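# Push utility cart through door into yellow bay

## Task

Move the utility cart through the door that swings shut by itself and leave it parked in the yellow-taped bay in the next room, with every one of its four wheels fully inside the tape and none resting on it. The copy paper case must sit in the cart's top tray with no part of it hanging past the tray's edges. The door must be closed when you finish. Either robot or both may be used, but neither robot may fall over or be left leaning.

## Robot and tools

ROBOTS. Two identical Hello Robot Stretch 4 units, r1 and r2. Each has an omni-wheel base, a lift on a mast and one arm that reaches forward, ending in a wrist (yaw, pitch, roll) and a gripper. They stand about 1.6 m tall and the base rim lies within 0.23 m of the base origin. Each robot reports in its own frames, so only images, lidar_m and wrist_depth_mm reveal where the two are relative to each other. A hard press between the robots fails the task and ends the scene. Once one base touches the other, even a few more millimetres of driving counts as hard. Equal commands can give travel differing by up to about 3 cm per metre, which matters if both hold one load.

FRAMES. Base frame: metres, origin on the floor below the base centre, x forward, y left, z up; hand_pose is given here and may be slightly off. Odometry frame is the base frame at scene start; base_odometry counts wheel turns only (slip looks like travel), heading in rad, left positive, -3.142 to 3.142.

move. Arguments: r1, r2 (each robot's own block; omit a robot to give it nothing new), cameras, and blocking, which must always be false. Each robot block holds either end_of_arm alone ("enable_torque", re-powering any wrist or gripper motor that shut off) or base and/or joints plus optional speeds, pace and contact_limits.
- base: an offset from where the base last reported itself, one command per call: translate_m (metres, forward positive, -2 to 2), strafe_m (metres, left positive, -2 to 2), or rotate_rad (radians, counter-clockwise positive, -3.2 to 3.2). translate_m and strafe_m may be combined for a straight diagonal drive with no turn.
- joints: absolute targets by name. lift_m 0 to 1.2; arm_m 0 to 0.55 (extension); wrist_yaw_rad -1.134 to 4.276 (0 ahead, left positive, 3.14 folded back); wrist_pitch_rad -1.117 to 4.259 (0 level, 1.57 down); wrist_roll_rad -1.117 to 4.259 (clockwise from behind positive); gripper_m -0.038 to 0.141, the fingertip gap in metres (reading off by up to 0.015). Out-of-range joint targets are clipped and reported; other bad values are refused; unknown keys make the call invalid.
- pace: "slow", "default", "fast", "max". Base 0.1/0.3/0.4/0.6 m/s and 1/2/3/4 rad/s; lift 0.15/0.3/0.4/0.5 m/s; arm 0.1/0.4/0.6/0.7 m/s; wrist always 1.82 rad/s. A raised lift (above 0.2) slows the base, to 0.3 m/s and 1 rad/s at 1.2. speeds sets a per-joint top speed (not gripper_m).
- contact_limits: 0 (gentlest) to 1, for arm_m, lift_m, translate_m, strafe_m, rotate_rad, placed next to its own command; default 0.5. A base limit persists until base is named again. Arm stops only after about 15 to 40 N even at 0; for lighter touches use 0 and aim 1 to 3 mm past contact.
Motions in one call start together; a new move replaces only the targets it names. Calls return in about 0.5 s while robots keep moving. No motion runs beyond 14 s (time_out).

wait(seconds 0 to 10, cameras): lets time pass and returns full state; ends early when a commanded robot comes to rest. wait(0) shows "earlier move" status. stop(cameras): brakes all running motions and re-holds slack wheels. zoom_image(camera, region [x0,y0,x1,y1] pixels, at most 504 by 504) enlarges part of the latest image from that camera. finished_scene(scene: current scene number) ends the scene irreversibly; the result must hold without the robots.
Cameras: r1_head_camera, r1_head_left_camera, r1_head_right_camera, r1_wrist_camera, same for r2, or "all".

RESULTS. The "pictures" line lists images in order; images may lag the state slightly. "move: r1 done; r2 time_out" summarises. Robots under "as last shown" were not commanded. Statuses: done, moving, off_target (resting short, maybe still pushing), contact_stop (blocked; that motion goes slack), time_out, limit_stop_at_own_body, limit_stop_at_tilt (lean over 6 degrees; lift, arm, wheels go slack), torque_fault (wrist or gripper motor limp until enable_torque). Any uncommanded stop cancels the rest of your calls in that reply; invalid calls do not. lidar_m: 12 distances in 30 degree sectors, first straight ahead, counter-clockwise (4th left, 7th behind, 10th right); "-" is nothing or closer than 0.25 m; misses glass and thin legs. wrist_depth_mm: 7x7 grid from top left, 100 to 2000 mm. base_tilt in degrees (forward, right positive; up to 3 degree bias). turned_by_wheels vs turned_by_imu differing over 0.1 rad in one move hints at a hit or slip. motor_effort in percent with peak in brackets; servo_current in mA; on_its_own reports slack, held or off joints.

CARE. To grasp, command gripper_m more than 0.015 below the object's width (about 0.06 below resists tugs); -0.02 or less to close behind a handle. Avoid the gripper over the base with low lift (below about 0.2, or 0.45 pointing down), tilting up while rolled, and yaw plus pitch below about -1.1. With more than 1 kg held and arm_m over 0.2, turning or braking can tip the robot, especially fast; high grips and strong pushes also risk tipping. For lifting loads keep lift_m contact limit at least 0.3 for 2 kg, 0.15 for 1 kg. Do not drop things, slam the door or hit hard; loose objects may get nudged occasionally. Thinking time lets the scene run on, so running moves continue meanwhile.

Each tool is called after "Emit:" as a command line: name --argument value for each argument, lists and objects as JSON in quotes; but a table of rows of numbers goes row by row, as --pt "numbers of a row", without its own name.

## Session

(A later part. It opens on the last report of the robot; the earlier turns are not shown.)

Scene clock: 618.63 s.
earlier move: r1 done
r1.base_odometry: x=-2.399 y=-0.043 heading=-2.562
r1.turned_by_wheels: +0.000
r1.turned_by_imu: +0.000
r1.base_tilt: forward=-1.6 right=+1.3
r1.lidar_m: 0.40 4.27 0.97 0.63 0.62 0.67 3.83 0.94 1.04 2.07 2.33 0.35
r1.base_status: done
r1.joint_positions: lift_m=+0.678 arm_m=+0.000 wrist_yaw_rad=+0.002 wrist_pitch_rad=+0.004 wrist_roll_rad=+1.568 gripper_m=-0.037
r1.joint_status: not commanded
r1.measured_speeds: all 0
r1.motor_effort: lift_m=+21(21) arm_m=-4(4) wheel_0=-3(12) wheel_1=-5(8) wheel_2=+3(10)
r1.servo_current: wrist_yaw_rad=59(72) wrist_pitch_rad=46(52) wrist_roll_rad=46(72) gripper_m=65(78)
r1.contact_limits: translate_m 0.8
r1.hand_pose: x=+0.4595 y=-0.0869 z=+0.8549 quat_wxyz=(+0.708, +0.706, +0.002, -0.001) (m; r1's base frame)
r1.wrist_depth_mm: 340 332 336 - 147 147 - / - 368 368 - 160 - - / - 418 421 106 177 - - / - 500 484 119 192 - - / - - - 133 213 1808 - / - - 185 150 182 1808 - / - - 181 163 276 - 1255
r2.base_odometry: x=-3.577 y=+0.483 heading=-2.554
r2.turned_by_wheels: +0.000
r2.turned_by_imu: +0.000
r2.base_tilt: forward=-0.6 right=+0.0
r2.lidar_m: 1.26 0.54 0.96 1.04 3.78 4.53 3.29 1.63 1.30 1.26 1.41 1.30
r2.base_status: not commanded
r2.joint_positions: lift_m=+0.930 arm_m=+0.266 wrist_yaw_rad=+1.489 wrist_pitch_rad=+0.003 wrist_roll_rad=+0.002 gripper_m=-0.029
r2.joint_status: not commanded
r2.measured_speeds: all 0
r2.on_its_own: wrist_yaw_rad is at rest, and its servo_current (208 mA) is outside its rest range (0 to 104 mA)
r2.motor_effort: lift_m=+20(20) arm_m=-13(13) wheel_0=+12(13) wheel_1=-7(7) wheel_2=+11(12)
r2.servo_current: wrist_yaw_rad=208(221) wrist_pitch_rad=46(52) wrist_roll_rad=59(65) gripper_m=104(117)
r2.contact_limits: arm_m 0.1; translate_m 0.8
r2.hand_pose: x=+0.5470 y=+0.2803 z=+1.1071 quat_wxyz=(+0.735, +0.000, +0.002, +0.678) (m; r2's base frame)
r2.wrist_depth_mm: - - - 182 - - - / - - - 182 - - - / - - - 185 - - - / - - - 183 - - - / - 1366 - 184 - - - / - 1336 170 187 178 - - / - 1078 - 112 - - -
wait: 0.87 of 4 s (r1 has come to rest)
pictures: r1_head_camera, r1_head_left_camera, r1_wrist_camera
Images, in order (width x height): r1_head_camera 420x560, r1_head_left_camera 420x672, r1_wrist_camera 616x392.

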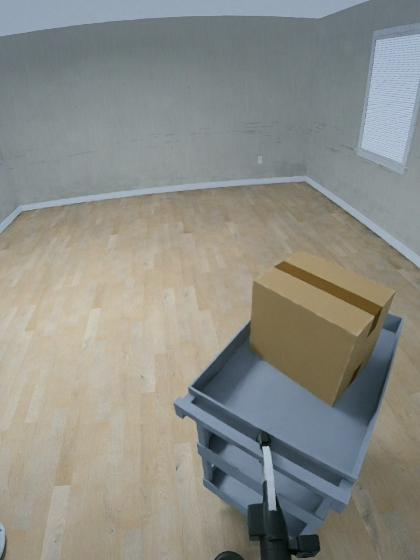

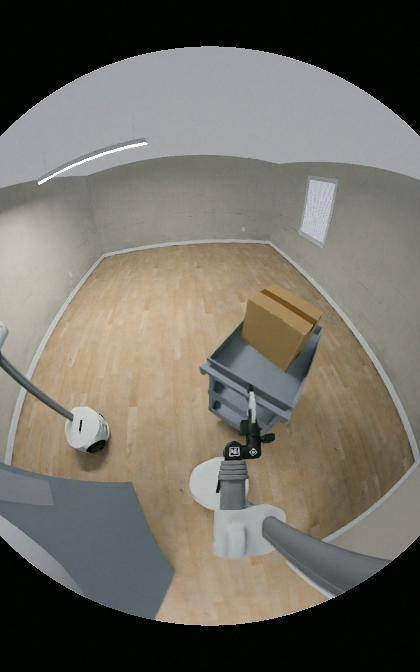

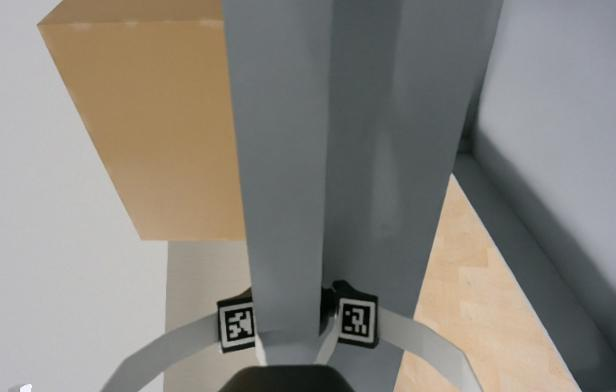

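Emit:
move --r1 '{"base":{"translate_m":-0.3,"strafe_m":0.11},"pace":"slow","contact_limits":{"translate_m":0.8}}' --cameras '[]' --blocking false

Emit:
wait --seconds 6 --cameras '["r1_head_camera","r1_head_left_camera"]'

Scene clock: 632.40 s.
move: r1 moving
r1.base_odometry: x=-2.386 y=-0.040 heading=-2.563
r1.turned_by_wheels: +0.000
r1.turned_by_imu: -0.001
r1.base_tilt: forward=-1.6 right=+1.3
r1.lidar_m: 0.44 4.20 0.97 0.62 0.59 0.66 3.80 0.95 1.03 2.03 2.36 0.35
r1.base_status: translate_m moving; strafe_m moving
r1.joint_positions: lift_m=+0.678 arm_m=+0.000 wrist_yaw_rad=+0.002 wrist_pitch_rad=+0.004 wrist_roll_rad=+1.568 gripper_m=-0.037
r1.joint_status: not commanded
r1.measured_speeds: translate_m=-0.049 strafe_m=+0.019 rotate_rad=-0.001 lift_m=+0.000 arm_m=+0.000 wrist_yaw_rad=+0.000 wrist_pitch_rad=+0.000 wrist_roll_rad=+0.000
r1.motor_effort: lift_m=+21(21) arm_m=-4(4) wheel_0=-9(9) wheel_1=-5(8) wheel_2=+8(9)
r1.servo_current: wrist_yaw_rad=39(65) wrist_pitch_rad=52(52) wrist_roll_rad=39(65) gripper_m=65(65)
r1.contact_limits: translate_m 0.8
r1.hand_pose: x=+0.4595 y=-0.0869 z=+0.8549 quat_wxyz=(+0.708, +0.706, +0.002, -0.001) (m; r1's base frame)
r1.wrist_depth_mm: - 340 338 - 149 149 - / - 366 368 - 162 - - / - 415 418 109 179 - - / - 492 484 119 194 - - / - - - 135 214 1983 - / - - 184 153 181 1661 - / - - 181 165 274 - 1255
r2.base_odometry: x=-3.577 y=+0.483 heading=-2.554
r2.turned_by_wheels: +0.000
r2.turned_by_imu: +0.000
r2.base_tilt: forward=-0.6 right=+0.0
r2.lidar_m: 1.28 0.53 0.96 1.06 3.78 4.53 3.35 1.60 1.26 1.25 1.42 1.30
r2.base_status: not commanded
r2.joint_positions: lift_m=+0.930 arm_m=+0.266 wrist_yaw_rad=+1.489 wrist_pitch_rad=+0.003 wrist_roll_rad=+0.002 gripper_m=-0.029
r2.joint_status: not commanded
r2.measured_speeds: all 0
r2.motor_effort: lift_m=+20(20) arm_m=-13(13) wheel_0=+12(13) wheel_1=-7(7) wheel_2=+11(11)
r2.servo_current: wrist_yaw_rad=208(221) wrist_pitch_rad=46(46) wrist_roll_rad=46(59) gripper_m=104(104)
r2.contact_limits: arm_m 0.1; translate_m 0.8
r2.hand_pose: x=+0.5470 y=+0.2803 z=+1.1071 quat_wxyz=(+0.735, +0.000, +0.002, +0.678) (m; r2's base frame)
r2.wrist_depth_mm: - - - 181 - - - / - - - 182 - - - / - - - 185 - - - / - - - 184 - - - / - 1336 1397 185 - - - / - 1255 170 187 178 - - / - 1078 - 112 - - -
pictures: none
No camera images: "cameras" was empty.

Scene clock: 636.30 s.
earlier move: r1 done
r1.base_odometry: x=-2.088 y=+0.029 heading=-2.564
r1.turned_by_wheels: -0.001
r1.turned_by_imu: -0.003
r1.base_tilt: forward=-1.6 right=+1.3
r1.lidar_m: 0.47 3.94 0.55 0.42 0.38 0.42 3.54 3.54 0.83 1.44 0.42 0.31
r1.base_status: done
r1.joint_positions: lift_m=+0.678 arm_m=+0.000 wrist_yaw_rad=-0.006 wrist_pitch_rad=+0.004 wrist_roll_rad=+1.568 gripper_m=-0.037
r1.joint_status: not commanded
r1.measured_speeds: all 0
r1.motor_effort: lift_m=+21(21) arm_m=-4(4) wheel_0=-8(16) wheel_1=-4(8) wheel_2=-2(9)
r1.servo_current: wrist_yaw_rad=39(78) wrist_pitch_rad=46(52) wrist_roll_rad=46(72) gripper_m=72(78)
r1.contact_limits: translate_m 0.8
r1.hand_pose: x=+0.4588 y=-0.0892 z=+0.8549 quat_wxyz=(+0.708, +0.706, -0.001, -0.004) (m; r1's base frame)
r1.wrist_depth_mm: 349 338 - - - - - / - 394 - - - 121 - / - - - - - 137 - / - - - - - 164 - / - - - - - 1661 - / - - - - 180 1756 459 / - - 178 - - - 1229
r2.base_odometry: x=-3.577 y=+0.483 heading=-2.554
r2.turned_by_wheels: +0.000
r2.turned_by_imu: +0.001
r2.base_tilt: forward=-0.6 right=+0.0
r2.lidar_m: 1.27 0.47 0.97 1.02 3.75 4.52 3.29 1.62 1.26 1.27 1.41 1.31
r2.base_status: not commanded
r2.joint_positions: lift_m=+0.930 arm_m=+0.266 wrist_yaw_rad=+1.489 wrist_pitch_rad=+0.003 wrist_roll_rad=+0.002 gripper_m=-0.029
r2.joint_status: not commanded
r2.measured_speeds: all 0
r2.on_its_own: wrist_yaw_rad is at rest, and its servo_current (208 mA) is outside its rest range (0 to 104 mA)
r2.motor_effort: lift_m=+20(20) arm_m=-13(13) wheel_0=+12(13) wheel_1=-7(7) wheel_2=+11(11)
r2.servo_current: wrist_yaw_rad=208(221) wrist_pitch_rad=46(52) wrist_roll_rad=46(59) gripper_m=104(111)
r2.contact_limits: arm_m 0.1; translate_m 0.8
r2.hand_pose: x=+0.5470 y=+0.2803 z=+1.1071 quat_wxyz=(+0.735, +0.000, +0.002, +0.678) (m; r2's base frame)
r2.wrist_depth_mm: - - - 182 - - - / - - - 182 - - - / - - - 185 - - - / - - - 183 - - - / - - - 185 - - - / - - 181 187 177 - - / - - - 112 - - -
wait: 3.90 of 6 s (r1 has come to rest)
pictures: r1_head_camera, r1_head_left_camera
Images, in order (width x height): r1_head_camera 420x560, r1_head_left_camera 420x672.

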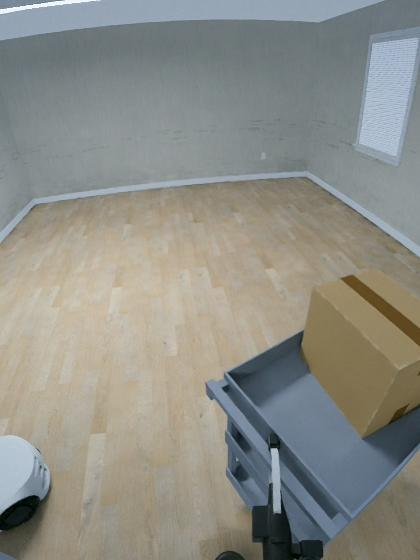

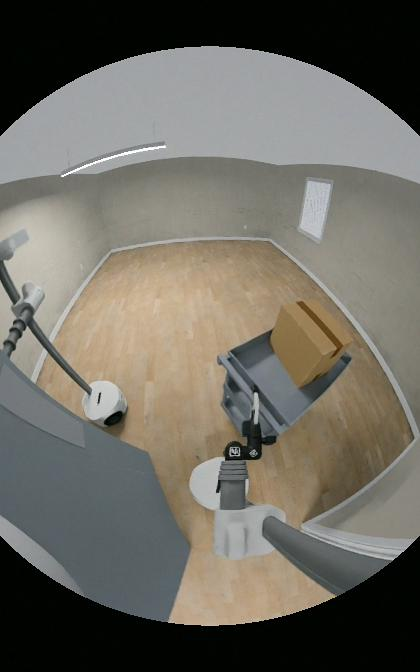

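Emit:
move --r1 '{"base":{"strafe_m":-0.22},"pace":"slow","contact_limits":{"strafe_m":0.8}}' --cameras '[]' --blocking false

Emit:
wait --seconds 6 --cameras '["r1_head_camera","r1_head_left_camera"]'

Scene clock: 642.37 s.
move: r1 moving
r1.base_odometry: x=-2.096 y=+0.040 heading=-2.563
r1.turned_by_wheels: +0.000
r1.turned_by_imu: +0.000
r1.base_tilt: forward=-1.6 right=+1.2
r1.lidar_m: 0.42 4.00 0.55 0.43 0.41 0.46 3.53 3.55 0.80 1.41 0.48 0.34
r1.base_status: strafe_m moving
r1.joint_positions: lift_m=+0.678 arm_m=+0.000 wrist_yaw_rad=-0.003 wrist_pitch_rad=+0.004 wrist_roll_rad=+1.568 gripper_m=-0.037
r1.joint_status: not commanded
r1.measured_speeds: translate_m=-0.001 strafe_m=-0.055 rotate_rad=+0.004 lift_m=+0.000 arm_m=+0.000 wrist_yaw_rad=+0.015 wrist_pitch_rad=+0.000 wrist_roll_rad=+0.000
r1.motor_effort: lift_m=+21(21) arm_m=-1(4) wheel_0=+9(9) wheel_1=-6(8) wheel_2=+0(2)
r1.servo_current: wrist_yaw_rad=46(78) wrist_pitch_rad=33(46) wrist_roll_rad=46(78) gripper_m=59(72)
r1.contact_limits: strafe_m 0.8
r1.hand_pose: x=+0.4590 y=-0.0882 z=+0.8549 quat_wxyz=(+0.708, +0.706, +0.000, -0.002) (m; r1's base frame)
r1.wrist_depth_mm: 347 - - - - - - / - - - - - - - / - - - - - - - / - - - - - - - / - - - - - 1661 - / - - - - - 1756 1308 / - - 171 - - - 1255
r2.base_odometry: x=-3.577 y=+0.483 heading=-2.554
r2.turned_by_wheels: +0.000
r2.turned_by_imu: +0.000
r2.base_tilt: forward=-0.6 right=+0.0
r2.lidar_m: 1.27 0.52 0.97 1.01 3.78 4.51 3.31 1.62 1.29 1.25 1.41 1.30
r2.base_status: not commanded
r2.joint_positions: lift_m=+0.930 arm_m=+0.266 wrist_yaw_rad=+1.489 wrist_pitch_rad=+0.003 wrist_roll_rad=+0.002 gripper_m=-0.029
r2.joint_status: not commanded
r2.measured_speeds: all 0
r2.motor_effort: lift_m=+20(20) arm_m=-13(13) wheel_0=+12(12) wheel_1=-7(7) wheel_2=+11(11)
r2.servo_current: wrist_yaw_rad=215(215) wrist_pitch_rad=46(46) wrist_roll_rad=46(59) gripper_m=104(111)
r2.contact_limits: arm_m 0.1; translate_m 0.8
r2.hand_pose: x=+0.5470 y=+0.2803 z=+1.1071 quat_wxyz=(+0.735, +0.000, +0.002, +0.678) (m; r2's base frame)
r2.wrist_depth_mm: - - - 182 - - - / - - - 183 - - - / - - - 185 - - - / - - - 183 - - - / - - - 185 - - - / - - 181 187 178 - - / - - - 112 - - -
pictures: none
No camera images: "cameras" was empty.

Scene clock: 645.23 s.
earlier move: r1 done
r1.base_odometry: x=-2.208 y=+0.213 heading=-2.563
r1.turned_by_wheels: +0.000
r1.turned_by_imu: +0.000
r1.base_tilt: forward=-1.6 right=+1.3
r1.lidar_m: 0.43 4.35 1.15 0.60 0.59 0.64 3.48 0.63 0.68 1.29 0.78 0.31
r1.base_status: done
r1.joint_positions: lift_m=+0.678 arm_m=+0.000 wrist_yaw_rad=+0.003 wrist_pitch_rad=+0.004 wrist_roll_rad=+1.568 gripper_m=-0.037
r1.joint_status: not commanded
r1.measured_speeds: all 0
r1.motor_effort: lift_m=+21(21) arm_m=+4(4) wheel_0=+6(19) wheel_1=-1(8) wheel_2=-2(3)
r1.servo_current: wrist_yaw_rad=52(78) wrist_pitch_rad=39(52) wrist_roll_rad=46(78) gripper_m=65(72)
r1.contact_limits: strafe_m 0.8
r1.hand_pose: x=+0.4595 y=-0.0865 z=+0.8549 quat_wxyz=(+0.708, +0.706, +0.002, +0.000) (m; r1's base frame)
r1.wrist_depth_mm: 329 322 - - - 111 - / - 379 - - - 122 - / - 484 - - - 141 - / - - - - 166 167 - / - - - - 210 1708 - / - - - 107 230 1808 1255 / - - 178 136 329 - -
r2.base_odometry: x=-3.577 y=+0.483 heading=-2.554
r2.turned_by_wheels: +0.000
r2.turned_by_imu: +0.000
r2.base_tilt: forward=-0.6 right=+0.1
r2.lidar_m: 1.28 0.54 1.15 1.23 3.78 4.50 3.29 1.61 1.28 1.28 1.41 1.29
r2.base_status: not commanded
r2.joint_positions: lift_m=+0.930 arm_m=+0.266 wrist_yaw_rad=+1.489 wrist_pitch_rad=+0.003 wrist_roll_rad=+0.002 gripper_m=-0.029
r2.joint_status: not commanded
r2.measured_speeds: all 0
r2.on_its_own: wrist_yaw_rad is at rest, and its servo_current (208 mA) is outside its rest range (0 to 104 mA)
r2.motor_effort: lift_m=+20(20) arm_m=-13(13) wheel_0=+12(12) wheel_1=-7(7) wheel_2=+11(11)
r2.servo_current: wrist_yaw_rad=208(221) wrist_pitch_rad=46(46) wrist_roll_rad=59(59) gripper_m=104(111)
r2.contact_limits: arm_m 0.1; translate_m 0.8
r2.hand_pose: x=+0.5470 y=+0.2803 z=+1.1071 quat_wxyz=(+0.735, +0.000, +0.002, +0.678) (m; r2's base frame)
r2.wrist_depth_mm: - - - 182 - - - / - - - 182 - - - / - - - 185 - - - / - - - 184 - - - / - - - 185 - - - / - - 182 186 178 - - / - - - 112 - - -
wait: 2.87 of 6 s (r1 has come to rest)
pictures: r1_head_camera, r1_head_left_camera
Images, in order (width x height): r1_head_camera 420x560, r1_head_left_camera 420x672.

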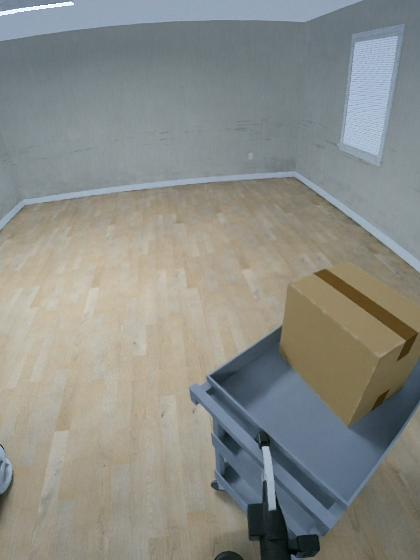

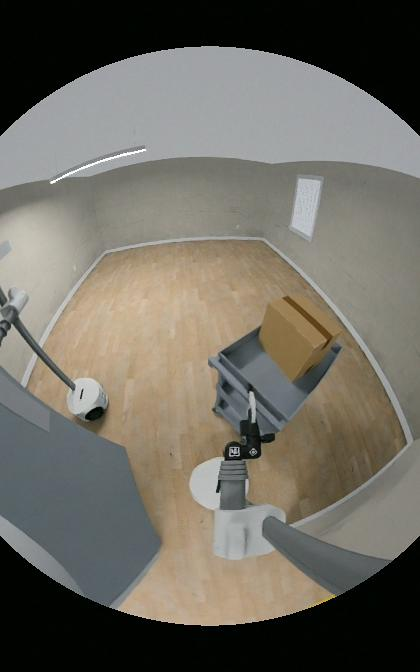

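Emit:
wait --seconds 0 --cameras '["r1_head_right_camera","r2_head_right_camera","r2_head_camera"]'

Scene clock: 664.50 s.
r1.base_odometry: x=-2.208 y=+0.213 heading=-2.563
r1.turned_by_wheels: +0.000
r1.turned_by_imu: +0.000
r1.base_tilt: forward=-1.6 right=+1.3
r1.lidar_m: 0.44 4.35 1.14 0.62 0.59 0.64 3.51 0.68 0.64 1.30 0.80 0.32
r1.base_status: done
r1.joint_positions: lift_m=+0.678 arm_m=+0.000 wrist_yaw_rad=+0.003 wrist_pitch_rad=+0.004 wrist_roll_rad=+1.568 gripper_m=-0.037
r1.joint_status: not commanded
r1.measured_speeds: all 0
r1.motor_effort: lift_m=+21(21) arm_m=+4(4) wheel_0=+6(19) wheel_1=-1(8) wheel_2=-2(3)
r1.servo_current: wrist_yaw_rad=52(78) wrist_pitch_rad=46(52) wrist_roll_rad=39(78) gripper_m=59(72)
r1.contact_limits: strafe_m 0.8
r1.hand_pose: x=+0.4595 y=-0.0865 z=+0.8549 quat_wxyz=(+0.708, +0.706, +0.002, +0.000) (m; r1's base frame)
r1.wrist_depth_mm: 327 322 - - - 111 - / - 379 - - - 123 - / - 488 - - - 141 - / - - - - 166 166 - / - - - - 210 1708 - / - - - 106 231 1808 1281 / - - 178 136 329 - -
r2.base_odometry: x=-3.577 y=+0.483 heading=-2.554
r2.turned_by_wheels: +0.000
r2.turned_by_imu: +0.000
r2.base_tilt: forward=-0.6 right=+0.0
r2.lidar_m: 1.28 0.53 1.15 1.23 3.76 4.50 3.29 1.61 1.32 1.25 1.42 1.28
r2.base_status: not commanded
r2.joint_positions: lift_m=+0.930 arm_m=+0.266 wrist_yaw_rad=+1.489 wrist_pitch_rad=+0.003 wrist_roll_rad=+0.002 gripper_m=-0.029
r2.joint_status: not commanded
r2.measured_speeds: all 0
r2.on_its_own: wrist_yaw_rad is at rest, and its servo_current (221 mA) is outside its rest range (0 to 104 mA)
r2.motor_effort: lift_m=+20(20) arm_m=-13(13) wheel_0=+12(12) wheel_1=-7(7) wheel_2=+11(11)
r2.servo_current: wrist_yaw_rad=221(221) wrist_pitch_rad=46(46) wrist_roll_rad=46(59) gripper_m=111(111)
r2.contact_limits: arm_m 0.1; translate_m 0.8
r2.hand_pose: x=+0.5470 y=+0.2803 z=+1.1071 quat_wxyz=(+0.735, +0.000, +0.002, +0.678) (m; r2's base frame)
r2.wrist_depth_mm: - - - 182 - - - / - - - 183 - - - / - - - 185 - - - / - - - 184 - - - / - - - 185 - - - / - - 182 187 178 - - / - - - 112 - - -
pictures: r1_head_right_camera, r2_head_camera, r2_head_right_camera
Images, in order (width x height): r1_head_right_camera 420x672, r2_head_camera 420x560, r2_head_right_camera 420x672.

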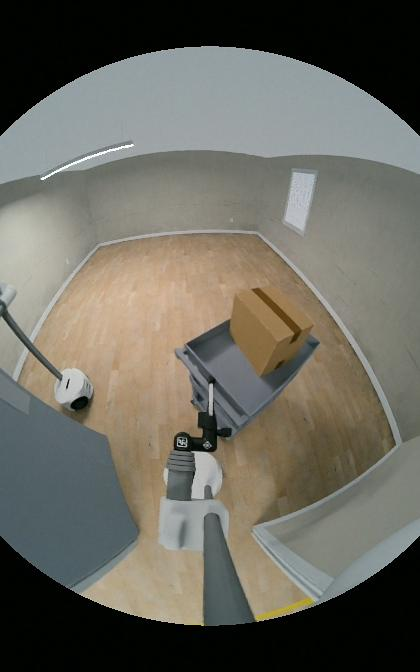

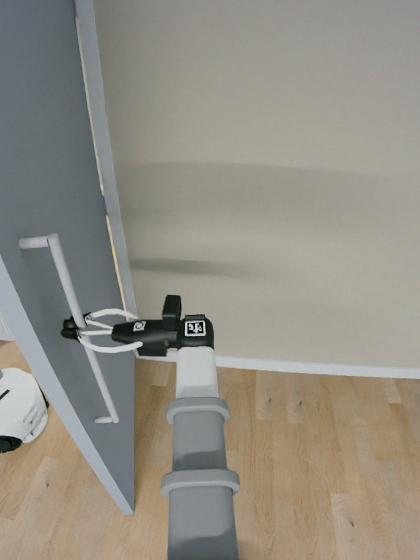

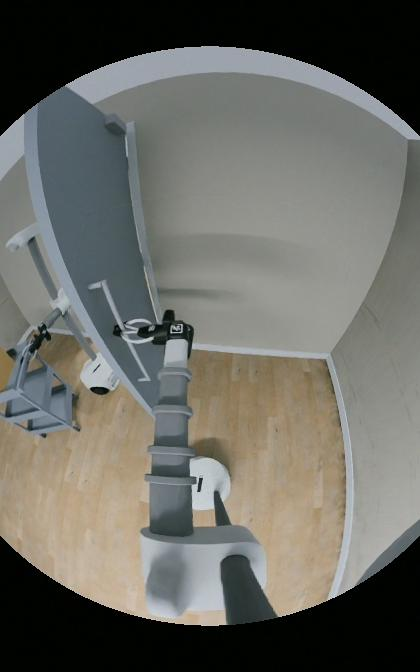

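Emit:
move --r1 '{"base":{"strafe_m":-0.25},"joints":{"wrist_yaw_rad":0.5},"speeds":{"wrist_yaw_rad":0.2},"pace":"slow","contact_limits":{"strafe_m":0.8}}' --cameras '[]' --blocking false

Emit:
wait --seconds 6 --cameras '["r1_wrist_camera","r1_head_left_camera"]'

Scene clock: 680.40 s.
move: r1 moving
r1.base_odometry: x=-2.216 y=+0.225 heading=-2.563
r1.turned_by_wheels: +0.000
r1.turned_by_imu: +0.000
r1.base_tilt: forward=-1.6 right=+1.2
r1.lidar_m: 0.41 4.35 1.14 0.63 0.61 0.67 3.51 0.65 0.62 1.31 0.88 0.32
r1.base_status: strafe_m moving
r1.joint_positions: lift_m=+0.678 arm_m=+0.000 wrist_yaw_rad=+0.085 wrist_pitch_rad=+0.004 wrist_roll_rad=+1.568 gripper_m=-0.037
r1.joint_status: wrist_yaw_rad moving
r1.measured_speeds: translate_m=+0.000 strafe_m=-0.057 rotate_rad=-0.003 lift_m=+0.000 arm_m=+0.000 wrist_yaw_rad=+0.200 wrist_pitch_rad=+0.000 wrist_roll_rad=+0.000
r1.motor_effort: lift_m=+21(21) arm_m=+4(4) wheel_0=+10(12) wheel_1=-5(6) wheel_2=-2(3)
r1.servo_current: wrist_yaw_rad=85(85) wrist_pitch_rad=52(52) wrist_roll_rad=52(65) gripper_m=52(59)
r1.contact_limits: strafe_m 0.8
r1.hand_pose: x=+0.4656 y=-0.0627 z=+0.8549 quat_wxyz=(+0.707, +0.706, +0.031, +0.029) (m; r1's base frame)
r1.wrist_depth_mm: 345 334 - - - - - / - 387 - - - 118 - / - - - - - 134 - / - - - - - 160 - / - - - - - 1576 - / - - - - 179 1756 462 / - - 178 127 - - 1229
r2.base_odometry: x=-3.577 y=+0.483 heading=-2.554
r2.turned_by_wheels: +0.000
r2.turned_by_imu: +0.000
r2.base_tilt: forward=-0.6 right=+0.0
r2.lidar_m: 1.28 0.53 1.16 1.20 3.78 4.55 3.29 1.59 1.28 1.28 1.43 1.28
r2.base_status: not commanded
r2.joint_positions: lift_m=+0.930 arm_m=+0.266 wrist_yaw_rad=+1.489 wrist_pitch_rad=+0.003 wrist_roll_rad=+0.002 gripper_m=-0.029
r2.joint_status: not commanded
r2.measured_speeds: all 0
r2.motor_effort: lift_m=+20(20) arm_m=-13(13) wheel_0=+11(12) wheel_1=-7(7) wheel_2=+11(11)
r2.servo_current: wrist_yaw_rad=215(221) wrist_pitch_rad=39(46) wrist_roll_rad=52(52) gripper_m=104(111)
r2.contact_limits: arm_m 0.1; translate_m 0.8
r2.hand_pose: x=+0.5470 y=+0.2803 z=+1.1071 quat_wxyz=(+0.735, +0.000, +0.002, +0.678) (m; r2's base frame)
r2.wrist_depth_mm: - - - 182 - - - / - - - 183 - - - / - - - 185 - - - / - - - 184 - - - / - - - 185 - - - / - - 182 187 177 - - / - - - 112 - - -
pictures: none
No camera images: "cameras" was empty.

Scene clock: 683.53 s.
earlier move: r1 off_target
r1.base_odometry: x=-2.344 y=+0.422 heading=-2.564
r1.turned_by_wheels: -0.001
r1.turned_by_imu: -0.005
r1.base_tilt: forward=-1.6 right=+1.3
r1.lidar_m: 0.40 0.52 1.42 0.84 0.82 0.91 3.76 0.49 0.64 1.20 2.03 0.36
r1.base_status: done
r1.joint_positions: lift_m=+0.678 arm_m=+0.000 wrist_yaw_rad=+0.460 wrist_pitch_rad=+0.004 wrist_roll_rad=+1.568 gripper_m=-0.037
r1.joint_status: wrist_yaw_rad off_target (ended at +0.460, target +0.500)
r1.measured_speeds: all 0
r1.on_its_own: wrist_yaw_rad is at rest, and its servo_current (319 mA) is outside its rest range (0 to 104 mA)
r1.motor_effort: lift_m=+21(21) arm_m=-1(4) wheel_0=-2(13) wheel_1=-6(12) wheel_2=-7(11)
r1.servo_current: wrist_yaw_rad=319(923) wrist_pitch_rad=39(52) wrist_roll_rad=46(72) gripper_m=65(65)
r1.contact_limits: strafe_m 0.8
r1.hand_pose: x=+0.4681 y=+0.0496 z=+0.8549 quat_wxyz=(+0.690, +0.687, +0.162, +0.160) (m; r1's base frame)
r1.wrist_depth_mm: - - - - - - - / - - - - - - - / - - - - - - - / - - - - - - - / - - - - - - 469 / - - 177 - - - 1255 / - - - - - 1464 1255
r2.base_odometry: x=-3.577 y=+0.483 heading=-2.554
r2.turned_by_wheels: +0.000
r2.turned_by_imu: +0.000
r2.base_tilt: forward=-0.6 right=+0.0
r2.lidar_m: 1.28 0.54 1.29 1.34 3.76 4.53 3.30 1.59 1.28 1.27 1.40 1.29
r2.base_status: not commanded
r2.joint_positions: lift_m=+0.930 arm_m=+0.266 wrist_yaw_rad=+1.489 wrist_pitch_rad=+0.003 wrist_roll_rad=+0.002 gripper_m=-0.029
r2.joint_status: not commanded
r2.measured_speeds: all 0
r2.on_its_own: wrist_yaw_rad is at rest, and its servo_current (221 mA) is outside its rest range (0 to 104 mA)
r2.motor_effort: lift_m=+20(20) arm_m=-13(13) wheel_0=+12(12) wheel_1=-7(7) wheel_2=+11(11)
r2.servo_current: wrist_yaw_rad=221(221) wrist_pitch_rad=46(46) wrist_roll_rad=39(65) gripper_m=98(117)
r2.contact_limits: arm_m 0.1; translate_m 0.8
r2.hand_pose: x=+0.5470 y=+0.2803 z=+1.1071 quat_wxyz=(+0.735, +0.000, +0.002, +0.678) (m; r2's base frame)
r2.wrist_depth_mm: - - - 182 - - - / - - - 183 - - - / - - - 185 - - - / - - - 184 - - - / - - - 185 - - - / - - 182 187 177 - - / - - - 112 - - -
wait: 3.13 of 6 s (r1 has come to rest)
pictures: r1_head_left_camera, r1_wrist_camera
Images, in order (width x height): r1_head_left_camera 420x672, r1_wrist_camera 616x392.

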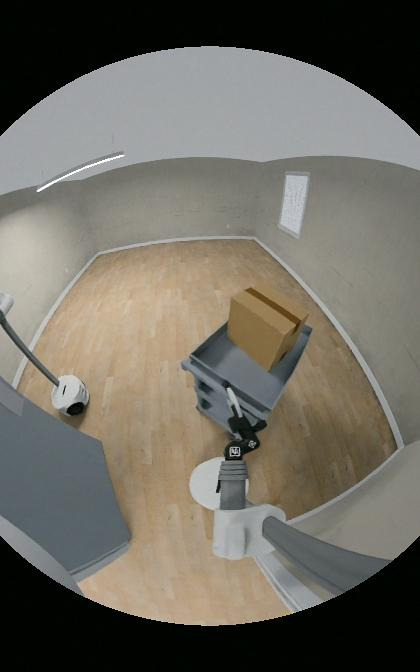

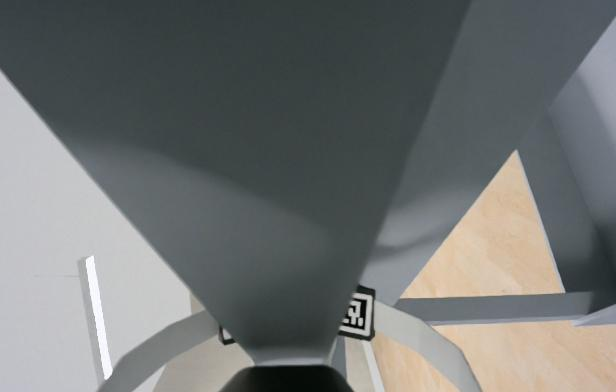

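Emit:
move --r1 '{"base":{"strafe_m":-0.3,"translate_m":0.15},"joints":{"wrist_yaw_rad":0.0},"speeds":{"wrist_yaw_rad":0.15},"pace":"slow","contact_limits":{"translate_m":0.8}}' --cameras '[]' --blocking false

Emit:
wait --seconds 6 --cameras '["r1_wrist_camera","r1_head_left_camera"]'

Scene clock: 696.50 s.
move: r1 moving
r1.base_odometry: x=-2.355 y=+0.428 heading=-2.564
r1.turned_by_wheels: +0.000
r1.turned_by_imu: +0.000
r1.base_tilt: forward=-1.6 right=+1.3
r1.lidar_m: 0.39 0.46 1.41 0.85 0.82 0.97 3.72 0.49 0.62 1.22 2.02 0.34
r1.base_status: translate_m moving; strafe_m moving
r1.joint_positions: lift_m=+0.678 arm_m=+0.000 wrist_yaw_rad=+0.434 wrist_pitch_rad=+0.004 wrist_roll_rad=+1.568 gripper_m=-0.037
r1.joint_status: wrist_yaw_rad moving
r1.measured_speeds: translate_m=+0.021 strafe_m=-0.043 rotate_rad=+0.005 lift_m=+0.000 arm_m=+0.000 wrist_yaw_rad=-0.114 wrist_pitch_rad=+0.000 wrist_roll_rad=+0.000
r1.motor_effort: lift_m=+21(21) arm_m=-1(4) wheel_0=+9(9) wheel_1=-5(8) wheel_2=-6(9)
r1.servo_current: wrist_yaw_rad=59(319) wrist_pitch_rad=46(52) wrist_roll_rad=72(72) gripper_m=59(65)
r1.contact_limits: translate_m 0.8
r1.hand_pose: x=+0.4693 y=+0.0420 z=+0.8549 quat_wxyz=(+0.692, +0.689, +0.153, +0.151) (m; r1's base frame)
r1.wrist_depth_mm: - - - - - - - / - - - - - - - / - - - - - - - / - - - - - - - / - - - - - - 469 / - - - - - 1576 1255 / - - 175 126 - 1464 1255
r2.base_odometry: x=-3.577 y=+0.483 heading=-2.554
r2.turned_by_wheels: +0.000
r2.turned_by_imu: +0.000
r2.base_tilt: forward=-0.6 right=+0.0
r2.lidar_m: 1.27 0.52 1.30 1.32 3.76 4.52 3.30 1.62 1.27 1.26 1.43 1.30
r2.base_status: not commanded
r2.joint_positions: lift_m=+0.930 arm_m=+0.266 wrist_yaw_rad=+1.489 wrist_pitch_rad=+0.003 wrist_roll_rad=+0.002 gripper_m=-0.029
r2.joint_status: not commanded
r2.measured_speeds: all 0
r2.motor_effort: lift_m=+20(20) arm_m=-12(13) wheel_0=+12(12) wheel_1=-7(7) wheel_2=+11(11)
r2.servo_current: wrist_yaw_rad=208(215) wrist_pitch_rad=39(46) wrist_roll_rad=39(52) gripper_m=98(111)
r2.contact_limits: arm_m 0.1; translate_m 0.8
r2.hand_pose: x=+0.5470 y=+0.2803 z=+1.1071 quat_wxyz=(+0.735, +0.000, +0.002, +0.678) (m; r2's base frame)
r2.wrist_depth_mm: - - - 182 - - - / - - - 183 - - - / - - - 185 - - - / - - - 184 - - - / - - - 185 - - - / - - 182 187 178 - - / - - - 112 - - -
pictures: none
No camera images: "cameras" was empty.

Scene clock: 700.63 s.
earlier move: r1 done
r1.base_odometry: x=-2.634 y=+0.592 heading=-2.564
r1.turned_by_wheels: +0.000
r1.turned_by_imu: -0.001
r1.base_tilt: forward=-1.6 right=+1.3
r1.lidar_m: 0.36 0.38 1.69 1.16 1.14 3.79 0.56 0.58 0.72 1.41 1.70 0.42
r1.base_status: done
r1.joint_positions: lift_m=+0.678 arm_m=+0.000 wrist_yaw_rad=+0.003 wrist_pitch_rad=+0.004 wrist_roll_rad=+1.568 gripper_m=-0.037
r1.joint_status: all done
r1.measured_speeds: all 0
r1.motor_effort: lift_m=+21(21) arm_m=+4(4) wheel_0=+4(13) wheel_1=-1(8) wheel_2=-4(9)
r1.servo_current: wrist_yaw_rad=59(319) wrist_pitch_rad=39(52) wrist_roll_rad=52(72) gripper_m=59(65)
r1.contact_limits: translate_m 0.8
r1.hand_pose: x=+0.4595 y=-0.0867 z=+0.8550 quat_wxyz=(+0.708, +0.706, +0.002, +0.000) (m; r1's base frame)
r1.wrist_depth_mm: - - - 175 237 1708 1205 / - - - 174 236 1756 525 / - - - 173 234 842 - / - 436 436 172 232 - - / - 445 449 171 232 - - / - 462 215 170 230 809 - / - 462 473 169 229 - -
r2.base_odometry: x=-3.577 y=+0.483 heading=-2.554
r2.turned_by_wheels: +0.000
r2.turned_by_imu: +0.001
r2.base_tilt: forward=-0.6 right=+0.0
r2.lidar_m: 1.27 0.52 1.62 1.65 3.77 4.52 3.29 1.60 1.28 1.27 1.43 1.28
r2.base_status: not commanded
r2.joint_positions: lift_m=+0.930 arm_m=+0.266 wrist_yaw_rad=+1.489 wrist_pitch_rad=+0.003 wrist_roll_rad=+0.002 gripper_m=-0.029
r2.joint_status: not commanded
r2.measured_speeds: all 0
r2.on_its_own: wrist_yaw_rad is at rest, and its servo_current (208 mA) is outside its rest range (0 to 104 mA)
r2.motor_effort: lift_m=+20(20) arm_m=-13(13) wheel_0=+12(13) wheel_1=-7(8) wheel_2=+11(11)
r2.servo_current: wrist_yaw_rad=208(221) wrist_pitch_rad=46(46) wrist_roll_rad=46(59) gripper_m=104(111)
r2.contact_limits: arm_m 0.1; translate_m 0.8
r2.hand_pose: x=+0.5470 y=+0.2803 z=+1.1071 quat_wxyz=(+0.735, +0.000, +0.002, +0.678) (m; r2's base frame)
r2.wrist_depth_mm: - - - 182 - - - / - - - 182 - - - / - - - 186 - - - / - - - 184 - - - / - - - 184 - - - / - - 182 186 177 - - / - - - 112 - - -
wait: 4.13 of 6 s (r1 has come to rest)
pictures: r1_head_left_camera, r1_wrist_camera
Images, in order (width x height): r1_head_left_camera 420x672, r1_wrist_camera 616x392.

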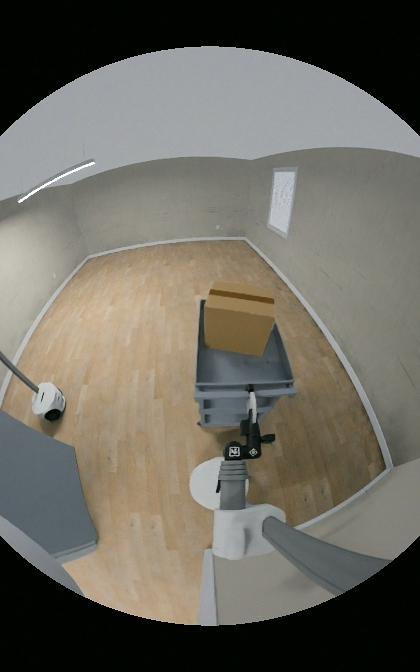

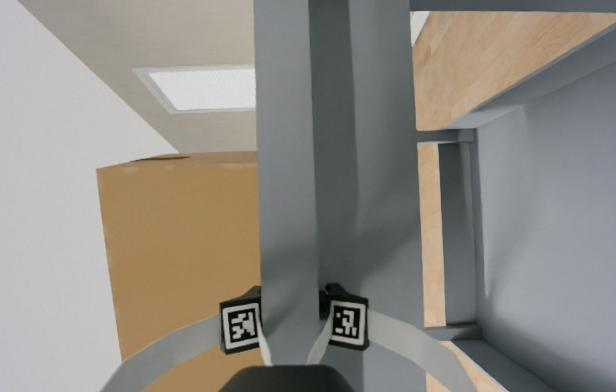

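Emit:
move --r1 '{"base":{"strafe_m":-0.5},"joints":{"wrist_yaw_rad":0.6},"speeds":{"wrist_yaw_rad":0.11},"pace":"slow","contact_limits":{"strafe_m":0.8}}' --cameras '[]' --blocking false

Emit:
wait --seconds 8 --cameras '["r1_wrist_camera","r1_head_left_camera"]'

Scene clock: 711.43 s.
move: r1 moving
r1.base_odometry: x=-2.642 y=+0.604 heading=-2.564
r1.turned_by_wheels: +0.000
r1.turned_by_imu: +0.000
r1.base_tilt: forward=-1.6 right=+1.2
r1.lidar_m: 0.37 0.40 1.66 1.20 1.15 3.75 0.55 0.56 0.73 1.39 1.68 0.43
r1.base_status: strafe_m moving
r1.joint_positions: lift_m=+0.678 arm_m=+0.000 wrist_yaw_rad=+0.046 wrist_pitch_rad=+0.004 wrist_roll_rad=+1.568 gripper_m=-0.037
r1.joint_status: wrist_yaw_rad moving
r1.measured_speeds: translate_m=+0.000 strafe_m=-0.057 rotate_rad=+0.001 lift_m=+0.000 arm_m=+0.000 wrist_yaw_rad=+0.110 wrist_pitch_rad=+0.000 wrist_roll_rad=+0.000
r1.motor_effort: lift_m=+21(21) arm_m=+4(4) wheel_0=+8(12) wheel_1=-5(6) wheel_2=+0(3)
r1.servo_current: wrist_yaw_rad=52(72) wrist_pitch_rad=46(46) wrist_roll_rad=59(59) gripper_m=59(65)
r1.contact_limits: strafe_m 0.8
r1.hand_pose: x=+0.4629 y=-0.0742 z=+0.8550 quat_wxyz=(+0.708, +0.706, +0.017, +0.015) (m; r1's base frame)
r1.wrist_depth_mm: - - - 172 234 1708 1205 / - - - 171 233 1756 535 / - - - 171 232 842 - / - 436 436 171 232 - - / - 445 449 170 231 - - / - 462 455 169 230 820 - / - 473 477 169 229 - -
r2.base_odometry: x=-3.577 y=+0.483 heading=-2.554
r2.turned_by_wheels: +0.000
r2.turned_by_imu: +0.000
r2.base_tilt: forward=-0.6 right=+0.0
r2.lidar_m: 1.27 0.54 1.63 1.64 3.76 4.52 3.31 1.57 1.29 1.25 1.42 1.30
r2.base_status: not commanded
r2.joint_positions: lift_m=+0.930 arm_m=+0.266 wrist_yaw_rad=+1.489 wrist_pitch_rad=+0.003 wrist_roll_rad=+0.002 gripper_m=-0.029
r2.joint_status: not commanded
r2.measured_speeds: all 0
r2.motor_effort: lift_m=+20(20) arm_m=-13(13) wheel_0=+12(12) wheel_1=-7(7) wheel_2=+11(12)
r2.servo_current: wrist_yaw_rad=208(215) wrist_pitch_rad=39(46) wrist_roll_rad=46(52) gripper_m=111(111)
r2.contact_limits: arm_m 0.1; translate_m 0.8
r2.hand_pose: x=+0.5470 y=+0.2803 z=+1.1071 quat_wxyz=(+0.735, +0.000, +0.002, +0.678) (m; r2's base frame)
r2.wrist_depth_mm: - - - 182 - - - / - - - 183 - - - / - - - 186 - - - / - - - 183 - - - / - - - 185 - - - / - - 182 186 177 - - / - - - 112 - - -
pictures: none
No camera images: "cameras" was empty.

Scene clock: 717.10 s.
earlier move: r1 done
r1.base_odometry: x=-2.907 y=+1.010 heading=-2.564
r1.turned_by_wheels: +0.000
r1.turned_by_imu: -0.002
r1.base_tilt: forward=-1.6 right=+1.2
r1.lidar_m: 0.44 0.35 3.87 1.65 1.60 0.54 0.47 0.49 0.61 1.17 1.22 1.51
r1.base_status: done
r1.joint_positions: lift_m=+0.678 arm_m=+0.000 wrist_yaw_rad=+0.598 wrist_pitch_rad=+0.004 wrist_roll_rad=+1.568 gripper_m=-0.037
r1.joint_status: all done
r1.measured_speeds: all 0
r1.motor_effort: lift_m=+21(21) arm_m=-4(4) wheel_0=+2(12) wheel_1=-3(9) wheel_2=+6(8)
r1.servo_current: wrist_yaw_rad=59(85) wrist_pitch_rad=39(52) wrist_roll_rad=46(65) gripper_m=59(65)
r1.contact_limits: strafe_m 0.8
r1.hand_pose: x=+0.4585 y=+0.0901 z=+0.8550 quat_wxyz=(+0.677, +0.675, +0.209, +0.207) (m; r1's base frame)
r1.wrist_depth_mm: - - - 162 222 1708 1229 / - - - 163 224 809 - / - 469 436 165 225 - - / - 433 433 167 227 - - / - 452 455 168 229 - - / - 477 207 169 230 - - / - - 496 170 234 - -
r2.base_odometry: x=-3.577 y=+0.483 heading=-2.554
r2.turned_by_wheels: +0.000
r2.turned_by_imu: +0.001
r2.base_tilt: forward=-0.6 right=+0.0
r2.lidar_m: 1.26 0.54 1.89 1.74 3.77 4.50 3.31 1.62 1.28 1.27 1.43 1.27
r2.base_status: not commanded
r2.joint_positions: lift_m=+0.930 arm_m=+0.266 wrist_yaw_rad=+1.489 wrist_pitch_rad=+0.003 wrist_roll_rad=+0.002 gripper_m=-0.029
r2.joint_status: not commanded
r2.measured_speeds: all 0
r2.on_its_own: wrist_yaw_rad is at rest, and its servo_current (202 mA) is outside its rest range (0 to 104 mA)
r2.motor_effort: lift_m=+20(20) arm_m=-13(13) wheel_0=+12(12) wheel_1=-7(7) wheel_2=+11(12)
r2.servo_current: wrist_yaw_rad=202(221) wrist_pitch_rad=39(52) wrist_roll_rad=39(65) gripper_m=104(111)
r2.contact_limits: arm_m 0.1; translate_m 0.8
r2.hand_pose: x=+0.5470 y=+0.2803 z=+1.1071 quat_wxyz=(+0.735, +0.000, +0.002, +0.678) (m; r2's base frame)
r2.wrist_depth_mm: - - - 182 - - - / - - - 182 - - - / - - - 186 - - - / - - - 185 - - - / - - - 185 - - - / - - 182 186 177 - - / - - - 112 - - -
wait: 5.67 of 8 s (r1 has come to rest)
pictures: r1_head_left_camera, r1_wrist_camera
Images, in order (width x height): r1_head_left_camera 420x672, r1_wrist_camera 616x392.

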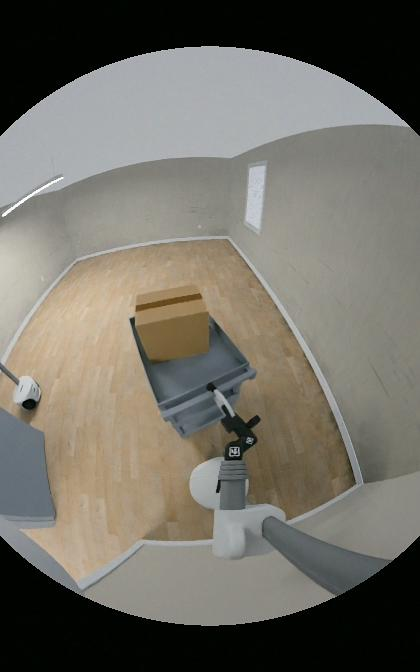

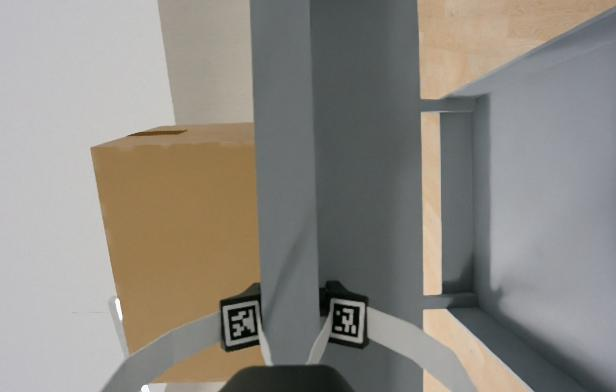

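Emit:
move --r1 '{"base":{"rotate_rad":0.6},"joints":{"wrist_yaw_rad":0.0},"speeds":{"wrist_yaw_rad":0.5},"pace":"slow","contact_limits":{"rotate_rad":0.8}}' --cameras '[]' --blocking false

Emit:
wait --seconds 4 --cameras '["r1_wrist_camera","r1_head_left_camera"]'

Scene clock: 721.43 s.
move: r1 moving
r1.base_odometry: x=-2.907 y=+1.010 heading=-2.439
r1.turned_by_wheels: +0.125
r1.turned_by_imu: +0.126
r1.base_tilt: forward=-1.6 right=+1.2
r1.lidar_m: 0.39 0.35 2.13 1.59 0.77 0.51 0.47 0.49 0.67 1.20 1.25 0.50
r1.base_status: rotate_rad moving
r1.joint_positions: lift_m=+0.678 arm_m=+0.000 wrist_yaw_rad=+0.395 wrist_pitch_rad=+0.004 wrist_roll_rad=+1.568 gripper_m=-0.037
r1.joint_status: wrist_yaw_rad moving
r1.measured_speeds: translate_m=-0.001 strafe_m=+0.001 rotate_rad=+0.485 lift_m=+0.000 arm_m=+0.000 wrist_yaw_rad=-0.545 wrist_pitch_rad=+0.000 wrist_roll_rad=+0.000
r1.motor_effort: lift_m=+21(21) arm_m=-1(4) wheel_0=-4(6) wheel_1=-3(7) wheel_2=-6(6)
r1.servo_current: wrist_yaw_rad=52(117) wrist_pitch_rad=39(52) wrist_roll_rad=39(52) gripper_m=59(65)
r1.contact_limits: rotate_rad 0.8
r1.hand_pose: x=+0.4707 y=+0.0302 z=+0.8550 quat_wxyz=(+0.694, +0.692, +0.140, +0.138) (m; r1's base frame)
r1.wrist_depth_mm: - - - 172 233 1756 1229 / - - - 171 233 1756 - / - - - 171 231 842 - / - 433 436 170 231 - - / - 445 449 170 231 - - / - 462 455 169 230 798 - / - 469 480 169 229 - -
r2.base_odometry: x=-3.577 y=+0.483 heading=-2.554
r2.turned_by_wheels: +0.000
r2.turned_by_imu: +0.000
r2.base_tilt: forward=-0.6 right=+0.0
r2.lidar_m: 1.26 0.52 1.89 1.77 3.73 4.51 3.30 1.60 1.29 1.27 1.40 1.28
r2.base_status: not commanded
r2.joint_positions: lift_m=+0.930 arm_m=+0.266 wrist_yaw_rad=+1.489 wrist_pitch_rad=+0.003 wrist_roll_rad=+0.002 gripper_m=-0.029
r2.joint_status: not commanded
r2.measured_speeds: all 0
r2.motor_effort: lift_m=+20(20) arm_m=-13(13) wheel_0=+12(12) wheel_1=-7(7) wheel_2=+11(11)
r2.servo_current: wrist_yaw_rad=208(221) wrist_pitch_rad=39(46) wrist_roll_rad=39(59) gripper_m=104(111)
r2.contact_limits: arm_m 0.1; translate_m 0.8
r2.hand_pose: x=+0.5470 y=+0.2803 z=+1.1071 quat_wxyz=(+0.735, +0.000, +0.002, +0.678) (m; r2's base frame)
r2.wrist_depth_mm: - - - 182 - - - / - - - 182 - - - / - - - 186 - - - / - - - 184 - - - / - - - 185 - - - / - - 182 186 178 - - / - - - 112 - - -
pictures: none
No camera images: "cameras" was empty.

Scene clock: 722.83 s.
earlier move: r1 done
r1.base_odometry: x=-2.907 y=+1.010 heading=-1.965
r1.turned_by_wheels: +0.473
r1.turned_by_imu: +0.474
r1.base_tilt: forward=-1.6 right=+1.3
r1.lidar_m: 0.40 0.46 1.62 0.80 0.52 0.47 0.49 0.61 1.20 1.24 1.57 0.42
r1.base_status: done
r1.joint_positions: lift_m=+0.678 arm_m=+0.000 wrist_yaw_rad=-0.007 wrist_pitch_rad=+0.004 wrist_roll_rad=+1.568 gripper_m=-0.037
r1.joint_status: all done
r1.measured_speeds: all 0
r1.motor_effort: lift_m=+21(21) arm_m=-4(4) wheel_0=-10(15) wheel_1=-3(7) wheel_2=-5(15)
r1.servo_current: wrist_yaw_rad=59(117) wrist_pitch_rad=39(52) wrist_roll_rad=39(59) gripper_m=65(65)
r1.contact_limits: rotate_rad 0.8
r1.hand_pose: x=+0.4587 y=-0.0893 z=+0.8550 quat_wxyz=(+0.708, +0.706, -0.001, -0.004) (m; r1's base frame)
r1.wrist_depth_mm: - - - 156 215 1708 564 / - - - 159 217 778 - / - 418 418 160 221 - - / - 436 436 163 225 - - / - 462 459 166 229 854 - / - 488 187 168 229 - - / - - 508 170 236 - -
r2.base_odometry: x=-3.577 y=+0.483 heading=-2.554
r2.turned_by_wheels: +0.000
r2.turned_by_imu: +0.000
r2.base_tilt: forward=-0.6 right=+0.0
r2.lidar_m: 1.28 0.55 1.84 1.74 3.78 4.52 3.31 1.60 1.28 1.28 1.42 1.30
r2.base_status: not commanded
r2.joint_positions: lift_m=+0.930 arm_m=+0.266 wrist_yaw_rad=+1.489 wrist_pitch_rad=+0.003 wrist_roll_rad=+0.002 gripper_m=-0.029
r2.joint_status: not commanded
r2.measured_speeds: all 0
r2.on_its_own: wrist_yaw_rad is at rest, and its servo_current (202 mA) is outside its rest range (0 to 104 mA)
r2.motor_effort: lift_m=+20(20) arm_m=-13(13) wheel_0=+11(12) wheel_1=-7(7) wheel_2=+11(11)
r2.servo_current: wrist_yaw_rad=202(228) wrist_pitch_rad=46(46) wrist_roll_rad=39(65) gripper_m=104(111)
r2.contact_limits: arm_m 0.1; translate_m 0.8
r2.hand_pose: x=+0.5470 y=+0.2803 z=+1.1071 quat_wxyz=(+0.735, +0.000, +0.002, +0.678) (m; r2's base frame)
r2.wrist_depth_mm: - - - 182 - - - / - - - 183 - - - / - - - 185 - - - / - - - 185 - - - / - - - 185 - - - / - - 181 186 177 - - / - - - 112 - - -
wait: 1.40 of 4 s (r1 has come to rest)
pictures: r1_head_left_camera, r1_wrist_camera
Images, in order (width x height): r1_head_left_camera 420x672, r1_wrist_camera 616x392.

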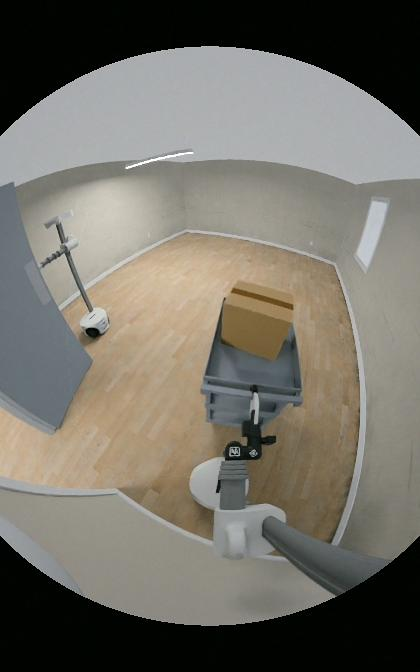

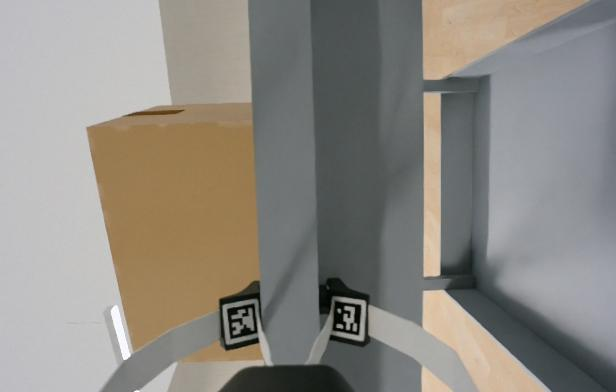

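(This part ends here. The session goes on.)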